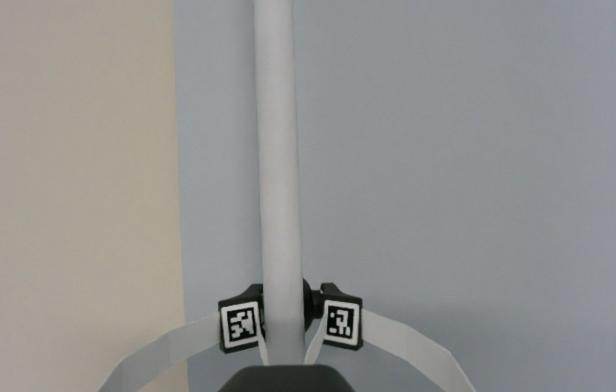

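Request:
move:
  r1: {"base": {"translate_m": -0.312, "strafe_m": 0.078}, "joints": {"wrist_yaw_rad": -0.425}, "speeds": {"wrist_yaw_rad": 0.25}, "pace": "default", "contact_limits": {"translate_m": 0.7}}
  blocking: false
  cameras: []

Request:
wait:
  seconds: 3
  cameras: ["r1_wrist_camera"]

Scene clock: 1540.57 s.
move: r1 moving
r1.base_odometry: x=-2.265 y=+0.222 heading=+1.812
r1.turned_by_wheels: -0.001
r1.turned_by_imu: -0.001
r1.base_tilt: forward=-1.5 right=+1.3
r1.lidar_m: 0.75 1.82 2.17 2.92 1.06 1.12 2.76 2.58 0.85 0.50 0.41 0.35
r1.base_status: translate_m moving; strafe_m moving
r1.joint_positions: lift_m=+0.640 arm_m=+0.000 wrist_yaw_rad=-0.671 wrist_pitch_rad=+0.002 wrist_roll_rad=+0.000 gripper_m=-0.029
r1.joint_status: wrist_yaw_rad moving
r1.measured_speeds: translate_m=-0.122 strafe_m=+0.028 rotate_rad=-0.001 lift_m=+0.000 arm_m=+0.000 wrist_yaw_rad=+0.239 wrist_pitch_rad=+0.000 wrist_roll_rad=+0.000
r1.motor_effort: lift_m=+23(24) arm_m=-4(4) wheel_0=-23(23) wheel_1=-2(4) wheel_2=+12(15)
r1.servo_current: wrist_yaw_rad=52(78) wrist_pitch_rad=39(46) wrist_roll_rad=65(72) gripper_m=85(98)
r1.contact_limits: translate_m 0.7
r1.hand_pose: x=+0.3425 y=-0.2477 z=+0.8172 quat_wxyz=(+0.944, +0.000, +0.001, -0.329) (m; r1's base frame)
r1.wrist_depth_mm: - - 251 178 236 229 224 / - - 251 240 236 229 224 / - - 252 185 236 231 225 / - - 252 242 238 231 225 / - - 253 243 238 231 226 / - - 185 181 236 233 227 / - 136 253 180 239 230 228
r2.base_odometry: x=-1.573 y=-0.731 heading=-2.767
r2.turned_by_wheels: +0.000
r2.turned_by_imu: +0.000
r2.base_tilt: forward=-0.6 right=+0.1
r2.lidar_m: 0.39 2.90 2.19 2.09 2.23 3.11 3.06 3.21 2.64 2.54 0.47 0.42
r2.base_status: not commanded
r2.joint_positions: lift_m=+0.685 arm_m=+0.000 wrist_yaw_rad=+0.003 wrist_pitch_rad=+0.002 wrist_roll_rad=+1.569 gripper_m=-0.010
r2.joint_status: not commanded
r2.measured_speeds: translate_m=+0.000 strafe_m=+0.000 rotate_rad=+0.000 lift_m=+0.000 arm_m=+0.000 wrist_yaw_rad=+0.000 wrist_pitch_rad=+0.000 wrist_roll_rad=+0.000
r2.motor_effort: lift_m=+18(18) arm_m=+4(4) wheel_0=+3(4) wheel_1=+4(4) wheel_2=-4(4)
r2.servo_current: wrist_yaw_rad=52(59) wrist_pitch_rad=46(46) wrist_roll_rad=46(52) gripper_m=117(130)
r2.hand_pose: x=+0.4595 y=-0.0867 z=+0.8627 quat_wxyz=(+0.708, +0.707, +0.002, +0.000) (m; r2's base frame)
r2.wrist_depth_mm: - 387 384 148 202 - - / - 424 418 156 211 - - / - 469 455 163 223 - - / - - 496 174 235 - - / - - - 182 248 1756 525 / - - 186 190 181 1661 1255 / - - - 112 278 309 1118
pictures: none
No camera images: "cameras" was empty.

Scene clock: 1542.67 s.
earlier move: r1 done
r1.base_odometry: x=-2.266 y=-0.067 heading=+1.814
r1.turned_by_wheels: +0.003
r1.turned_by_imu: +0.005
r1.base_tilt: forward=-1.5 right=+1.3
r1.lidar_m: 0.46 2.30 2.39 3.20 0.83 0.93 2.49 2.37 1.13 0.65 0.44 0.39
r1.base_status: done
r1.joint_positions: lift_m=+0.640 arm_m=+0.000 wrist_yaw_rad=-0.406 wrist_pitch_rad=+0.002 wrist_roll_rad=+0.000 gripper_m=-0.029
r1.joint_status: all done
r1.measured_speeds: translate_m=+0.000 strafe_m=+0.000 rotate_rad=+0.000 lift_m=+0.000 arm_m=+0.000 wrist_yaw_rad=+0.000 wrist_pitch_rad=+0.000 wrist_roll_rad=+0.000
r1.motor_effort: lift_m=+24(24) arm_m=-5(5) wheel_0=+5(23) wheel_1=-2(6) wheel_2=+18(19)
r1.servo_current: wrist_yaw_rad=98(124) wrist_pitch_rad=46(46) wrist_roll_rad=52(72) gripper_m=78(98)
r1.contact_limits: translate_m 0.7
r1.hand_pose: x=+0.4015 y=-0.1942 z=+0.8172 quat_wxyz=(+0.979, +0.000, +0.001, -0.202) (m; r1's base frame)
r1.wrist_depth_mm: - - 250 238 233 224 220 / - - 249 239 232 225 220 / - - 249 240 234 226 221 / - - 251 241 234 227 223 / - - 251 240 235 228 223 / - - 180 185 234 229 222 / - 149 251 182 163 229 224
r2.base_odometry: x=-1.573 y=-0.731 heading=-2.767
r2.turned_by_wheels: +0.000
r2.turned_by_imu: +0.000
r2.base_tilt: forward=-0.7 right=+0.1
r2.lidar_m: 0.42 2.87 2.18 2.14 2.26 3.13 3.01 3.22 2.61 2.55 0.47 0.39
r2.base_status: not commanded
r2.joint_positions: lift_m=+0.685 arm_m=+0.000 wrist_yaw_rad=+0.003 wrist_pitch_rad=+0.002 wrist_roll_rad=+1.569 gripper_m=-0.010
r2.joint_status: not commanded
r2.measured_speeds: translate_m=+0.000 strafe_m=+0.000 rotate_rad=+0.000 lift_m=+0.000 arm_m=+0.000 wrist_yaw_rad=+0.000 wrist_pitch_rad=+0.000 wrist_roll_rad=+0.000
r2.motor_effort: lift_m=+18(18) arm_m=+4(4) wheel_0=+3(4) wheel_1=+5(5) wheel_2=-3(4)
r2.servo_current: wrist_yaw_rad=52(65) wrist_pitch_rad=33(46) wrist_roll_rad=52(59) gripper_m=117(130)
r2.hand_pose: x=+0.4595 y=-0.0867 z=+0.8627 quat_wxyz=(+0.708, +0.707, +0.002, +0.000) (m; r2's base frame)
r2.wrist_depth_mm: - 387 389 147 201 - - / - 421 418 157 211 - - / - 469 449 163 222 - - / - - 504 174 235 - - / - - - 182 248 1808 530 / - - 186 190 181 1661 1205 / - - - 112 277 309 1118
wait: 2.10 of 3 s (r1 has come to rest)
pictures: r1_wrist_camera
Images, in order (width x height): r1_wrist_camera 616x392.

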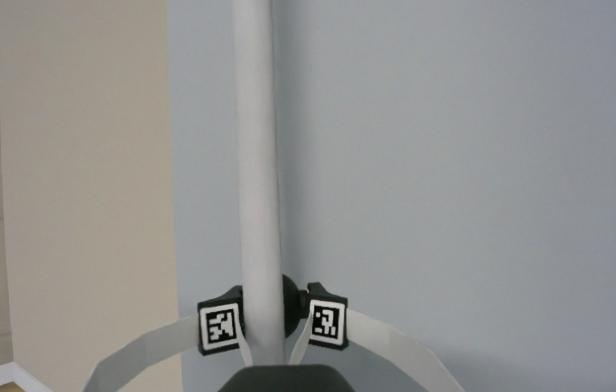

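Request:
move:
  r1: {"base": {"translate_m": -0.338, "strafe_m": -0.023}, "joints": {"wrist_yaw_rad": -0.082}, "speeds": {"wrist_yaw_rad": 0.23}, "pace": "default", "contact_limits": {"translate_m": 0.7}}
  blocking: false
  cameras: []

Request:
wait:
  seconds: 3
  cameras: ["r1_wrist_camera"]

Scene clock: 1560.67 s.
move: r1 moving
r1.base_odometry: x=-2.256 y=-0.097 heading=+1.815
r1.turned_by_wheels: +0.001
r1.turned_by_imu: +0.001
r1.base_tilt: forward=-1.5 right=+1.3
r1.lidar_m: 0.44 2.36 2.40 3.22 0.82 0.95 2.49 2.35 1.17 0.69 0.47 0.35
r1.base_status: translate_m moving; strafe_m moving
r1.joint_positions: lift_m=+0.640 arm_m=+0.000 wrist_yaw_rad=-0.311 wrist_pitch_rad=+0.002 wrist_roll_rad=+0.000 gripper_m=-0.029
r1.joint_status: wrist_yaw_rad moving
r1.measured_speeds: translate_m=-0.121 strafe_m=-0.008 rotate_rad=+0.002 lift_m=+0.000 arm_m=+0.000 wrist_yaw_rad=+0.219 wrist_pitch_rad=+0.000 wrist_roll_rad=+0.000
r1.motor_effort: lift_m=+23(24) arm_m=-6(6) wheel_0=-7(7) wheel_1=-8(9) wheel_2=+26(27)
r1.servo_current: wrist_yaw_rad=72(98) wrist_pitch_rad=39(46) wrist_roll_rad=52(59) gripper_m=85(85)
r1.contact_limits: translate_m 0.7
r1.hand_pose: x=+0.4189 y=-0.1715 z=+0.8172 quat_wxyz=(+0.988, +0.000, +0.001, -0.155) (m; r1's base frame)
r1.wrist_depth_mm: - - 253 238 230 221 213 / - - 253 238 231 221 214 / - - 254 239 232 222 215 / 1983 - 254 240 232 223 215 / 1921 - 256 241 234 224 216 / 1983 - 182 183 231 225 216 / 1863 141 181 182 232 222 217
r2.base_odometry: x=-1.573 y=-0.731 heading=-2.767
r2.turned_by_wheels: +0.000
r2.turned_by_imu: +0.001
r2.base_tilt: forward=-0.7 right=+0.1
r2.lidar_m: 0.42 2.86 2.22 2.13 2.23 3.12 3.05 3.21 2.62 2.56 0.44 0.41
r2.base_status: not commanded
r2.joint_positions: lift_m=+0.685 arm_m=+0.000 wrist_yaw_rad=+0.003 wrist_pitch_rad=+0.002 wrist_roll_rad=+1.569 gripper_m=-0.010
r2.joint_status: not commanded
r2.measured_speeds: translate_m=+0.000 strafe_m=+0.000 rotate_rad=+0.000 lift_m=+0.000 arm_m=+0.000 wrist_yaw_rad=+0.000 wrist_pitch_rad=+0.000 wrist_roll_rad=+0.000
r2.motor_effort: lift_m=+18(18) arm_m=+4(4) wheel_0=+3(4) wheel_1=+4(5) wheel_2=-3(4)
r2.servo_current: wrist_yaw_rad=39(65) wrist_pitch_rad=46(46) wrist_roll_rad=52(52) gripper_m=117(124)
r2.hand_pose: x=+0.4595 y=-0.0867 z=+0.8627 quat_wxyz=(+0.708, +0.707, +0.002, +0.000) (m; r2's base frame)
r2.wrist_depth_mm: - 387 387 147 202 - - / - 421 415 156 211 - - / - 466 449 163 222 - - / - - 496 174 234 - - / - - - 182 248 1863 525 / - - 186 191 181 1661 1229 / - - - 112 277 312 1098
pictures: none
No camera images: "cameras" was empty.

Scene clock: 1563.67 s.
earlier move: r1 moving
r1.base_odometry: x=-2.162 y=-0.389 heading=+1.817
r1.turned_by_wheels: +0.001
r1.turned_by_imu: +0.031
r1.base_tilt: forward=-1.6 right=+1.2
r1.lidar_m: 0.36 2.62 2.70 0.73 0.73 3.06 2.22 2.10 1.34 0.96 0.57 0.47
r1.base_status: translate_m moving; strafe_m moving
r1.joint_positions: lift_m=+0.640 arm_m=+0.000 wrist_yaw_rad=-0.057 wrist_pitch_rad=+0.002 wrist_roll_rad=+0.000 gripper_m=-0.029
r1.joint_status: wrist_yaw_rad moving
r1.measured_speeds: translate_m=+0.002 strafe_m=+0.000 rotate_rad=+0.006 lift_m=+0.000 arm_m=+0.000 wrist_yaw_rad=+0.000 wrist_pitch_rad=+0.000 wrist_roll_rad=+0.000
r1.motor_effort: lift_m=+23(24) arm_m=-7(7) wheel_0=+13(16) wheel_1=+1(10) wheel_2=+16(30)
r1.servo_current: wrist_yaw_rad=150(169) wrist_pitch_rad=39(46) wrist_roll_rad=52(65) gripper_m=78(85)
r1.contact_limits: translate_m 0.7
r1.hand_pose: x=+0.4541 y=-0.1038 z=+0.8172 quat_wxyz=(+1.000, +0.000, +0.001, -0.029) (m; r1's base frame)
r1.wrist_depth_mm: - - 248 236 228 220 213 / - - 249 236 228 220 213 / - - 249 237 229 220 213 / - - 250 237 230 220 214 / - - 252 239 230 222 216 / - - 177 183 230 223 216 / - 152 250 237 159 221 216
r2.base_odometry: x=-1.573 y=-0.731 heading=-2.767
r2.turned_by_wheels: +0.000
r2.turned_by_imu: +0.000
r2.base_tilt: forward=-0.7 right=+0.1
r2.lidar_m: 0.43 2.87 2.21 2.12 2.24 3.14 3.05 3.21 2.66 2.53 0.48 0.41
r2.base_status: not commanded
r2.joint_positions: lift_m=+0.685 arm_m=+0.000 wrist_yaw_rad=+0.003 wrist_pitch_rad=+0.002 wrist_roll_rad=+1.569 gripper_m=-0.010
r2.joint_status: not commanded
r2.measured_speeds: translate_m=+0.000 strafe_m=+0.000 rotate_rad=+0.000 lift_m=+0.000 arm_m=+0.000 wrist_yaw_rad=+0.000 wrist_pitch_rad=+0.000 wrist_roll_rad=+0.000
r2.motor_effort: lift_m=+18(18) arm_m=+4(4) wheel_0=+3(4) wheel_1=+4(5) wheel_2=-3(4)
r2.servo_current: wrist_yaw_rad=46(65) wrist_pitch_rad=39(52) wrist_roll_rad=39(59) gripper_m=117(130)
r2.hand_pose: x=+0.4595 y=-0.0867 z=+0.8627 quat_wxyz=(+0.708, +0.707, +0.002, +0.000) (m; r2's base frame)
r2.wrist_depth_mm: - 389 384 148 202 - - / - 421 418 157 211 - - / - 466 455 163 223 - - / - - 496 174 235 - - / - - - 182 248 1756 525 / - - 186 191 181 1661 1205 / - - - 112 278 309 1118
wait: 3.00 s; no rest
pictures: r1_wrist_camera
Images, in order (width x height): r1_wrist_camera 616x392.

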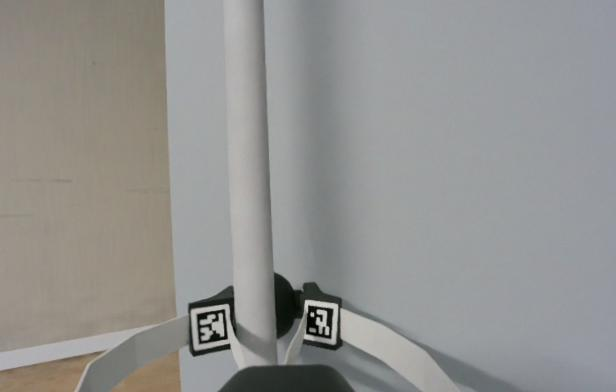

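Request:
move:
  r1: {"base": {"translate_m": -0.276, "strafe_m": -0.04}, "joints": {"wrist_yaw_rad": 0.145}, "speeds": {"wrist_yaw_rad": 0.2}, "pace": "default", "contact_limits": {"translate_m": 0.7}}
  blocking: false
  cameras: []

Request:
wait:
  seconds: 3
  cameras: ["r1_wrist_camera"]

Scene clock: 1596.80 s.
earlier move: r1 off_target
move: r1 moving
r1.base_odometry: x=-2.150 y=-0.418 heading=+1.818
r1.turned_by_wheels: +0.001
r1.turned_by_imu: +0.006
r1.base_tilt: forward=-1.5 right=+1.3
r1.lidar_m: 0.37 2.65 2.76 0.73 0.73 3.00 2.17 2.09 1.35 0.96 0.58 0.46
r1.base_status: translate_m moving; strafe_m moving
r1.joint_positions: lift_m=+0.640 arm_m=+0.000 wrist_yaw_rad=+0.019 wrist_pitch_rad=+0.002 wrist_roll_rad=+0.000 gripper_m=-0.029
r1.joint_status: wrist_yaw_rad moving
r1.measured_speeds: translate_m=-0.119 strafe_m=-0.020 rotate_rad=+0.005 lift_m=+0.000 arm_m=+0.000 wrist_yaw_rad=+0.205 wrist_pitch_rad=+0.000 wrist_roll_rad=+0.000
r1.motor_effort: lift_m=+23(24) arm_m=-6(7) wheel_0=+1(11) wheel_1=-9(10) wheel_2=+24(28)
r1.servo_current: wrist_yaw_rad=78(169) wrist_pitch_rad=46(46) wrist_roll_rad=46(59) gripper_m=78(85)
r1.contact_limits: translate_m 0.7
r1.hand_pose: x=+0.4611 y=-0.0819 z=+0.8172 quat_wxyz=(+1.000, +0.000, +0.001, +0.009) (m; r1's base frame)
r1.wrist_depth_mm: - - 254 236 229 219 211 / - - 254 238 229 219 212 / - - 255 237 230 220 213 / - - 255 239 231 219 212 / - - 256 240 231 221 213 / - - 182 184 230 222 213 / 1983 1756 254 239 230 220 215
r2.base_odometry: x=-1.573 y=-0.731 heading=-2.767
r2.turned_by_wheels: +0.000
r2.turned_by_imu: +0.001
r2.base_tilt: forward=-0.7 right=+0.1
r2.lidar_m: 0.43 2.87 2.21 2.12 2.25 3.10 3.04 3.19 2.65 2.55 0.46 0.41
r2.base_status: not commanded
r2.joint_positions: lift_m=+0.685 arm_m=+0.000 wrist_yaw_rad=+0.003 wrist_pitch_rad=+0.002 wrist_roll_rad=+1.569 gripper_m=-0.010
r2.joint_status: not commanded
r2.measured_speeds: translate_m=+0.000 strafe_m=+0.000 rotate_rad=+0.000 lift_m=+0.000 arm_m=+0.000 wrist_yaw_rad=+0.000 wrist_pitch_rad=+0.000 wrist_roll_rad=+0.000
r2.motor_effort: lift_m=+18(18) arm_m=+4(4) wheel_0=+3(3) wheel_1=+4(5) wheel_2=-3(4)
r2.servo_current: wrist_yaw_rad=46(52) wrist_pitch_rad=39(46) wrist_roll_rad=46(59) gripper_m=124(124)
r2.hand_pose: x=+0.4595 y=-0.0867 z=+0.8627 quat_wxyz=(+0.708, +0.707, +0.002, +0.000) (m; r2's base frame)
r2.wrist_depth_mm: - 392 384 147 201 - - / - 421 415 156 211 - - / - 469 452 163 223 - - / - - 496 174 235 - - / - - - 183 249 1808 530 / - - 186 190 181 1618 1205 / - - - 112 277 310 1098
pictures: none
No camera images: "cameras" was empty.

Scene clock: 1598.77 s.
earlier move: r1 done
r1.base_odometry: x=-2.056 y=-0.646 heading=+1.817
r1.turned_by_wheels: -0.001
r1.turned_by_imu: +0.000
r1.base_tilt: forward=-1.6 right=+1.3
r1.lidar_m: 0.41 2.86 0.86 0.72 4.76 2.70 1.94 1.84 1.46 1.05 0.77 0.50
r1.base_status: done
r1.joint_positions: lift_m=+0.640 arm_m=+0.000 wrist_yaw_rad=+0.150 wrist_pitch_rad=+0.002 wrist_roll_rad=+0.000 gripper_m=-0.029
r1.joint_status: all done
r1.measured_speeds: translate_m=+0.000 strafe_m=+0.000 rotate_rad=+0.000 lift_m=+0.000 arm_m=+0.000 wrist_yaw_rad=+0.000 wrist_pitch_rad=+0.000 wrist_roll_rad=+0.000
r1.motor_effort: lift_m=+23(24) arm_m=-6(7) wheel_0=+1(11) wheel_1=-1(12) wheel_2=+7(28)
r1.servo_current: wrist_yaw_rad=52(169) wrist_pitch_rad=46(52) wrist_roll_rad=52(59) gripper_m=72(85)
r1.contact_limits: translate_m 0.7
r1.hand_pose: x=+0.4694 y=-0.0432 z=+0.8172 quat_wxyz=(+0.997, +0.000, +0.001, +0.075) (m; r1's base frame)
r1.wrist_depth_mm: - - 245 241 239 236 234 / - - 245 242 240 236 234 / - - 247 242 240 237 235 / - - 247 243 241 238 236 / - - 247 243 240 238 236 / - - 247 182 241 239 236 / - 1863 248 179 242 238 236
r2.base_odometry: x=-1.573 y=-0.731 heading=-2.767
r2.turned_by_wheels: +0.000
r2.turned_by_imu: +0.000
r2.base_tilt: forward=-0.7 right=+0.1
r2.lidar_m: 0.42 2.87 2.19 2.13 2.25 3.11 3.03 3.18 2.62 2.55 0.46 0.40
r2.base_status: not commanded
r2.joint_positions: lift_m=+0.685 arm_m=+0.000 wrist_yaw_rad=+0.003 wrist_pitch_rad=+0.002 wrist_roll_rad=+1.569 gripper_m=-0.010
r2.joint_status: not commanded
r2.measured_speeds: translate_m=+0.000 strafe_m=+0.000 rotate_rad=+0.000 lift_m=+0.000 arm_m=+0.000 wrist_yaw_rad=+0.000 wrist_pitch_rad=+0.000 wrist_roll_rad=+0.000
r2.motor_effort: lift_m=+18(18) arm_m=+4(4) wheel_0=+3(4) wheel_1=+5(5) wheel_2=-3(4)
r2.servo_current: wrist_yaw_rad=46(65) wrist_pitch_rad=46(46) wrist_roll_rad=46(65) gripper_m=124(124)
r2.hand_pose: x=+0.4595 y=-0.0867 z=+0.8627 quat_wxyz=(+0.708, +0.707, +0.002, +0.000) (m; r2's base frame)
r2.wrist_depth_mm: - 389 384 147 202 - - / - 421 415 156 211 - - / - 459 455 163 222 - - / - - 492 174 235 - - / - - - 181 248 1808 530 / - - 186 191 181 1661 1255 / - - - 112 278 310 1118
wait: 1.97 of 3 s (r1 has come to rest)
pictures: r1_wrist_camera
Images, in order (width x height): r1_wrist_camera 616x392.

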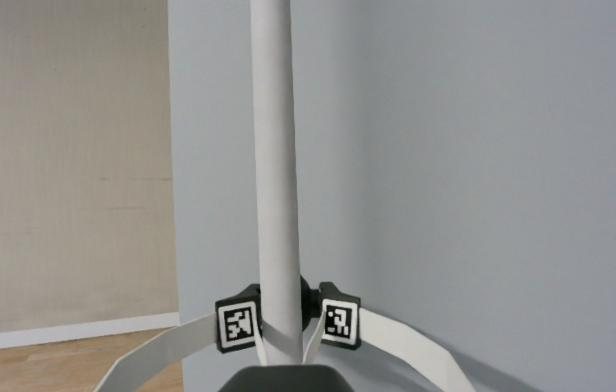

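Request:
move:
  r1: {"base": {"translate_m": -0.279, "strafe_m": -0.203}, "joints": {"wrist_yaw_rad": 0.494}, "speeds": {"wrist_yaw_rad": 0.22}, "contact_limits": {"translate_m": 0.7}, "pace": "default"}
  blocking: false
  cameras: []

Request:
wait:
  seconds: 4
  cameras: ["r1_wrist_camera"]

Scene clock: 1629.20 s.
move: r1 moving
r1.base_odometry: x=-2.030 y=-0.668 heading=+1.817
r1.turned_by_wheels: +0.001
r1.turned_by_imu: +0.000
r1.base_tilt: forward=-1.5 right=+1.3
r1.lidar_m: 0.40 2.91 0.87 0.70 4.76 2.64 1.90 1.81 1.49 1.07 0.81 0.52
r1.base_status: translate_m moving; strafe_m moving
r1.joint_positions: lift_m=+0.640 arm_m=+0.000 wrist_yaw_rad=+0.241 wrist_pitch_rad=+0.002 wrist_roll_rad=+0.000 gripper_m=-0.029
r1.joint_status: wrist_yaw_rad moving
r1.measured_speeds: translate_m=-0.107 strafe_m=-0.079 rotate_rad=+0.005 lift_m=+0.000 arm_m=+0.000 wrist_yaw_rad=+0.221 wrist_pitch_rad=+0.000 wrist_roll_rad=+0.000
r1.motor_effort: lift_m=+23(24) arm_m=-6(6) wheel_0=+2(5) wheel_1=-11(12) wheel_2=+17(19)
r1.servo_current: wrist_yaw_rad=52(72) wrist_pitch_rad=39(52) wrist_roll_rad=59(72) gripper_m=72(85)
r1.contact_limits: translate_m 0.7
r1.hand_pose: x=+0.4721 y=-0.0162 z=+0.8172 quat_wxyz=(+0.993, +0.000, +0.001, +0.120) (m; r1's base frame)
r1.wrist_depth_mm: - - 249 178 236 231 227 / - - 249 240 236 232 229 / - - 250 241 237 232 228 / - - 251 241 238 233 229 / - - 251 183 239 234 229 / - - 250 182 238 234 229 / - 1921 251 180 240 232 231
r2.base_odometry: x=-1.573 y=-0.731 heading=-2.767
r2.turned_by_wheels: +0.000
r2.turned_by_imu: +0.000
r2.base_tilt: forward=-0.7 right=+0.1
r2.lidar_m: 0.41 2.86 2.20 2.12 2.25 3.09 3.03 3.21 2.64 2.55 0.45 0.41
r2.base_status: not commanded
r2.joint_positions: lift_m=+0.685 arm_m=+0.000 wrist_yaw_rad=+0.003 wrist_pitch_rad=+0.002 wrist_roll_rad=+1.569 gripper_m=-0.010
r2.joint_status: not commanded
r2.measured_speeds: translate_m=+0.000 strafe_m=+0.000 rotate_rad=+0.000 lift_m=+0.000 arm_m=+0.000 wrist_yaw_rad=+0.000 wrist_pitch_rad=+0.000 wrist_roll_rad=+0.000
r2.motor_effort: lift_m=+18(18) arm_m=+4(4) wheel_0=+3(4) wheel_1=+5(5) wheel_2=-3(4)
r2.servo_current: wrist_yaw_rad=39(65) wrist_pitch_rad=46(46) wrist_roll_rad=59(59) gripper_m=117(124)
r2.hand_pose: x=+0.4595 y=-0.0867 z=+0.8627 quat_wxyz=(+0.708, +0.707, +0.002, +0.000) (m; r2's base frame)
r2.wrist_depth_mm: - 392 387 147 202 - - / - 424 418 157 212 - - / - 459 455 163 223 - - / - - 496 174 235 - - / - - - 182 248 1808 530 / - - 186 191 181 1661 1229 / - - - 112 277 310 1098
pictures: none
No camera images: "cameras" was empty.

Scene clock: 1631.23 s.
earlier move: r1 done
r1.base_odometry: x=-1.791 y=-0.867 heading=+1.818
r1.turned_by_wheels: +0.001
r1.turned_by_imu: +0.002
r1.base_tilt: forward=-1.5 right=+1.3
r1.lidar_m: 0.40 0.44 0.97 0.91 4.80 2.20 1.56 1.49 1.41 1.02 0.98 0.62
r1.base_status: done
r1.joint_positions: lift_m=+0.640 arm_m=+0.000 wrist_yaw_rad=+0.501 wrist_pitch_rad=+0.002 wrist_roll_rad=+0.000 gripper_m=-0.029
r1.joint_status: all done
r1.measured_speeds: translate_m=+0.000 strafe_m=+0.000 rotate_rad=+0.000 lift_m=+0.000 arm_m=+0.000 wrist_yaw_rad=+0.000 wrist_pitch_rad=+0.000 wrist_roll_rad=+0.000
r1.motor_effort: lift_m=+23(24) arm_m=-5(6) wheel_0=+10(12) wheel_1=+1(15) wheel_2=+7(23)
r1.servo_current: wrist_yaw_rad=52(91) wrist_pitch_rad=39(52) wrist_roll_rad=46(72) gripper_m=78(85)
r1.contact_limits: translate_m 0.7
r1.hand_pose: x=+0.4660 y=+0.0618 z=+0.8172 quat_wxyz=(+0.969, +0.000, +0.001, +0.248) (m; r1's base frame)
r1.wrist_depth_mm: - - 245 241 239 236 234 / - - 247 241 240 236 234 / - - 246 242 240 237 235 / - - 247 243 240 238 235 / - - 247 243 241 238 236 / - - 182 184 241 238 236 / - 1983 249 182 242 238 236
r2.base_odometry: x=-1.573 y=-0.731 heading=-2.767
r2.turned_by_wheels: +0.000
r2.turned_by_imu: +0.000
r2.base_tilt: forward=-0.7 right=+0.1
r2.lidar_m: 0.43 2.89 2.18 2.14 2.23 3.11 3.05 3.21 2.63 2.55 0.46 0.40
r2.base_status: not commanded
r2.joint_positions: lift_m=+0.685 arm_m=+0.000 wrist_yaw_rad=+0.003 wrist_pitch_rad=+0.002 wrist_roll_rad=+1.569 gripper_m=-0.010
r2.joint_status: not commanded
r2.measured_speeds: translate_m=+0.000 strafe_m=+0.000 rotate_rad=+0.000 lift_m=+0.000 arm_m=+0.000 wrist_yaw_rad=+0.000 wrist_pitch_rad=+0.000 wrist_roll_rad=+0.000
r2.motor_effort: lift_m=+18(18) arm_m=+4(4) wheel_0=+3(4) wheel_1=+4(5) wheel_2=-3(4)
r2.servo_current: wrist_yaw_rad=65(65) wrist_pitch_rad=46(46) wrist_roll_rad=46(59) gripper_m=111(130)
r2.hand_pose: x=+0.4595 y=-0.0867 z=+0.8627 quat_wxyz=(+0.708, +0.707, +0.002, +0.000) (m; r2's base frame)
r2.wrist_depth_mm: - 389 387 148 201 - - / - 421 415 157 212 - - / - 469 455 163 224 - - / - - 496 173 235 - - / - - - 182 248 1808 525 / - - 186 190 181 1756 1229 / - - - 112 277 309 1078
wait: 2.03 of 4 s (r1 has come to rest)
pictures: r1_wrist_camera
Images, in order (width x height): r1_wrist_camera 616x392.

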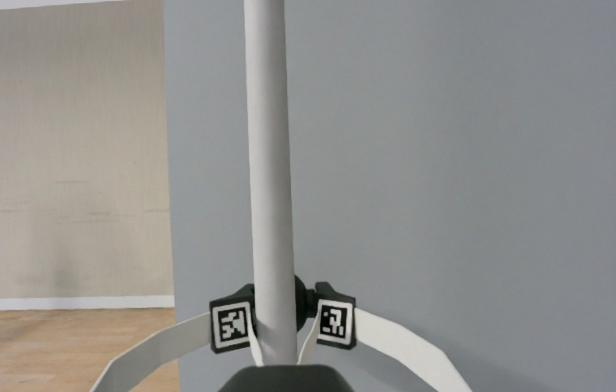

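Request:
move:
  r1: {"base": {"translate_m": -0.193, "strafe_m": -0.287}, "joints": {"wrist_yaw_rad": 0.843}, "speeds": {"wrist_yaw_rad": 0.22}, "contact_limits": {"translate_m": 0.7}, "pace": "default"}
  blocking: false
  cameras: []

Request:
wait:
  seconds: 4
  cameras: ["r1_wrist_camera", "r2_head_camera"]

Scene clock: 1643.00 s.
move: r1 moving
r1.base_odometry: x=-1.761 y=-0.878 heading=+1.819
r1.turned_by_wheels: +0.001
r1.turned_by_imu: +0.001
r1.base_tilt: forward=-1.6 right=+1.2
r1.lidar_m: 0.42 0.44 1.03 0.94 4.79 2.09 1.52 1.47 1.40 1.00 0.95 0.63
r1.base_status: translate_m moving; strafe_m moving
r1.joint_positions: lift_m=+0.640 arm_m=+0.000 wrist_yaw_rad=+0.590 wrist_pitch_rad=+0.002 wrist_roll_rad=+0.000 gripper_m=-0.029
r1.joint_status: wrist_yaw_rad moving
r1.measured_speeds: translate_m=-0.067 strafe_m=-0.103 rotate_rad=-0.001 lift_m=+0.000 arm_m=+0.000 wrist_yaw_rad=+0.220 wrist_pitch_rad=+0.000 wrist_roll_rad=+0.000
r1.motor_effort: lift_m=+23(23) arm_m=-5(6) wheel_0=+8(11) wheel_1=-12(13) wheel_2=+14(16)
r1.servo_current: wrist_yaw_rad=39(59) wrist_pitch_rad=46(46) wrist_roll_rad=59(59) gripper_m=78(78)
r1.contact_limits: translate_m 0.7
r1.hand_pose: x=+0.4593 y=+0.0879 z=+0.8172 quat_wxyz=(+0.957, +0.000, +0.001, +0.291) (m; r1's base frame)
r1.wrist_depth_mm: - - 248 239 236 231 228 / - - 249 241 236 231 228 / - - 250 241 238 232 228 / - - 250 241 238 233 229 / - - 251 243 239 233 229 / - - 208 182 238 234 229 / - 1921 252 180 240 233 230
r2.base_odometry: x=-1.573 y=-0.731 heading=-2.767
r2.turned_by_wheels: +0.000
r2.turned_by_imu: +0.000
r2.base_tilt: forward=-0.7 right=+0.1
r2.lidar_m: 0.42 2.87 2.20 2.14 2.24 3.09 3.06 3.22 2.63 2.54 0.47 0.41
r2.base_status: not commanded
r2.joint_positions: lift_m=+0.685 arm_m=+0.000 wrist_yaw_rad=+0.003 wrist_pitch_rad=+0.002 wrist_roll_rad=+1.569 gripper_m=-0.010
r2.joint_status: not commanded
r2.measured_speeds: translate_m=+0.000 strafe_m=+0.000 rotate_rad=+0.000 lift_m=+0.000 arm_m=+0.000 wrist_yaw_rad=+0.000 wrist_pitch_rad=+0.000 wrist_roll_rad=+0.000
r2.motor_effort: lift_m=+18(18) arm_m=+4(4) wheel_0=+3(4) wheel_1=+4(4) wheel_2=-4(4)
r2.servo_current: wrist_yaw_rad=52(52) wrist_pitch_rad=39(46) wrist_roll_rad=46(52) gripper_m=117(124)
r2.hand_pose: x=+0.4595 y=-0.0867 z=+0.8627 quat_wxyz=(+0.708, +0.707, +0.002, +0.000) (m; r2's base frame)
r2.wrist_depth_mm: - 387 384 147 201 - - / - 415 418 156 211 - - / - 469 452 163 222 - - / - - 492 174 235 - - / - - - 182 247 1808 530 / - - 186 190 181 1708 1205 / - - - 112 277 310 1098
pictures: none
No camera images: "cameras" was empty.

Scene clock: 1645.70 s.
earlier move: r1 done
r1.base_odometry: x=-1.466 y=-0.983 heading=+1.820
r1.turned_by_wheels: +0.001
r1.turned_by_imu: +0.041
r1.base_tilt: forward=-1.6 right=+1.2
r1.lidar_m: 0.50 0.37 1.24 1.26 4.18 1.68 1.23 1.21 1.14 0.85 0.81 0.85
r1.base_status: done
r1.joint_positions: lift_m=+0.640 arm_m=+0.000 wrist_yaw_rad=+0.855 wrist_pitch_rad=+0.002 wrist_roll_rad=+0.000 gripper_m=-0.029
r1.joint_status: all done
r1.measured_speeds: translate_m=+0.000 strafe_m=+0.000 rotate_rad=+0.000 lift_m=+0.000 arm_m=+0.000 wrist_yaw_rad=+0.000 wrist_pitch_rad=+0.000 wrist_roll_rad=+0.000
r1.motor_effort: lift_m=+23(23) arm_m=-5(6) wheel_0=+12(23) wheel_1=-2(15) wheel_2=+13(27)
r1.servo_current: wrist_yaw_rad=72(91) wrist_pitch_rad=46(52) wrist_roll_rad=59(72) gripper_m=72(85)
r1.contact_limits: translate_m 0.7
r1.hand_pose: x=+0.4263 y=+0.1602 z=+0.8172 quat_wxyz=(+0.910, +0.000, +0.001, +0.414) (m; r1's base frame)
r1.wrist_depth_mm: - - 250 239 236 231 226 / - - 251 241 236 230 226 / - - 251 242 237 232 226 / - - 251 241 238 232 227 / - - 252 242 239 234 228 / 991 1308 250 182 238 233 228 / 1008 145 253 180 239 232 229
r2.base_odometry: x=-1.573 y=-0.731 heading=-2.767
r2.turned_by_wheels: +0.000
r2.turned_by_imu: +0.000
r2.base_tilt: forward=-0.7 right=+0.1
r2.lidar_m: 0.42 2.89 2.19 2.11 2.23 3.11 3.06 3.19 2.62 2.56 0.47 0.40
r2.base_status: not commanded
r2.joint_positions: lift_m=+0.685 arm_m=+0.000 wrist_yaw_rad=+0.003 wrist_pitch_rad=+0.002 wrist_roll_rad=+1.569 gripper_m=-0.010
r2.joint_status: not commanded
r2.measured_speeds: translate_m=+0.000 strafe_m=+0.000 rotate_rad=+0.000 lift_m=+0.000 arm_m=+0.000 wrist_yaw_rad=+0.000 wrist_pitch_rad=+0.000 wrist_roll_rad=+0.000
r2.motor_effort: lift_m=+18(18) arm_m=+4(4) wheel_0=+3(4) wheel_1=+4(5) wheel_2=-4(4)
r2.servo_current: wrist_yaw_rad=52(59) wrist_pitch_rad=39(46) wrist_roll_rad=39(59) gripper_m=117(130)
r2.hand_pose: x=+0.4595 y=-0.0867 z=+0.8627 quat_wxyz=(+0.708, +0.707, +0.002, +0.000) (m; r2's base frame)
r2.wrist_depth_mm: - 384 384 147 202 - - / - 424 418 156 211 - - / - 469 452 163 223 - - / - - 500 173 235 - - / - - - 182 248 1863 530 / - - 186 190 180 1708 1205 / - - - 112 277 310 1098
wait: 2.70 of 4 s (r1 has come to rest)
pictures: r1_wrist_camera, r2_head_camera
Images, in order (width x height): r1_wrist_camera 616x392, r2_head_camera 420x560.

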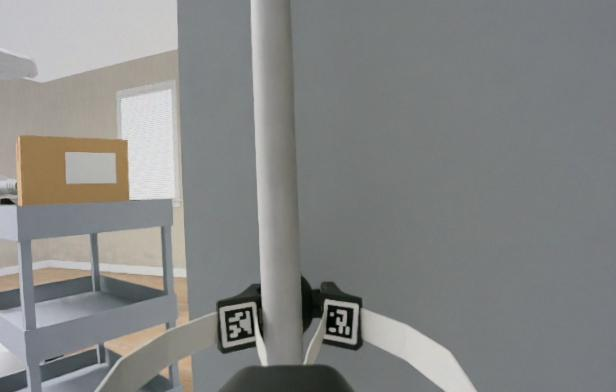

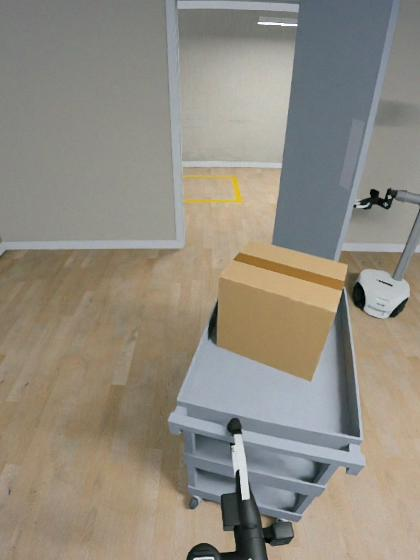

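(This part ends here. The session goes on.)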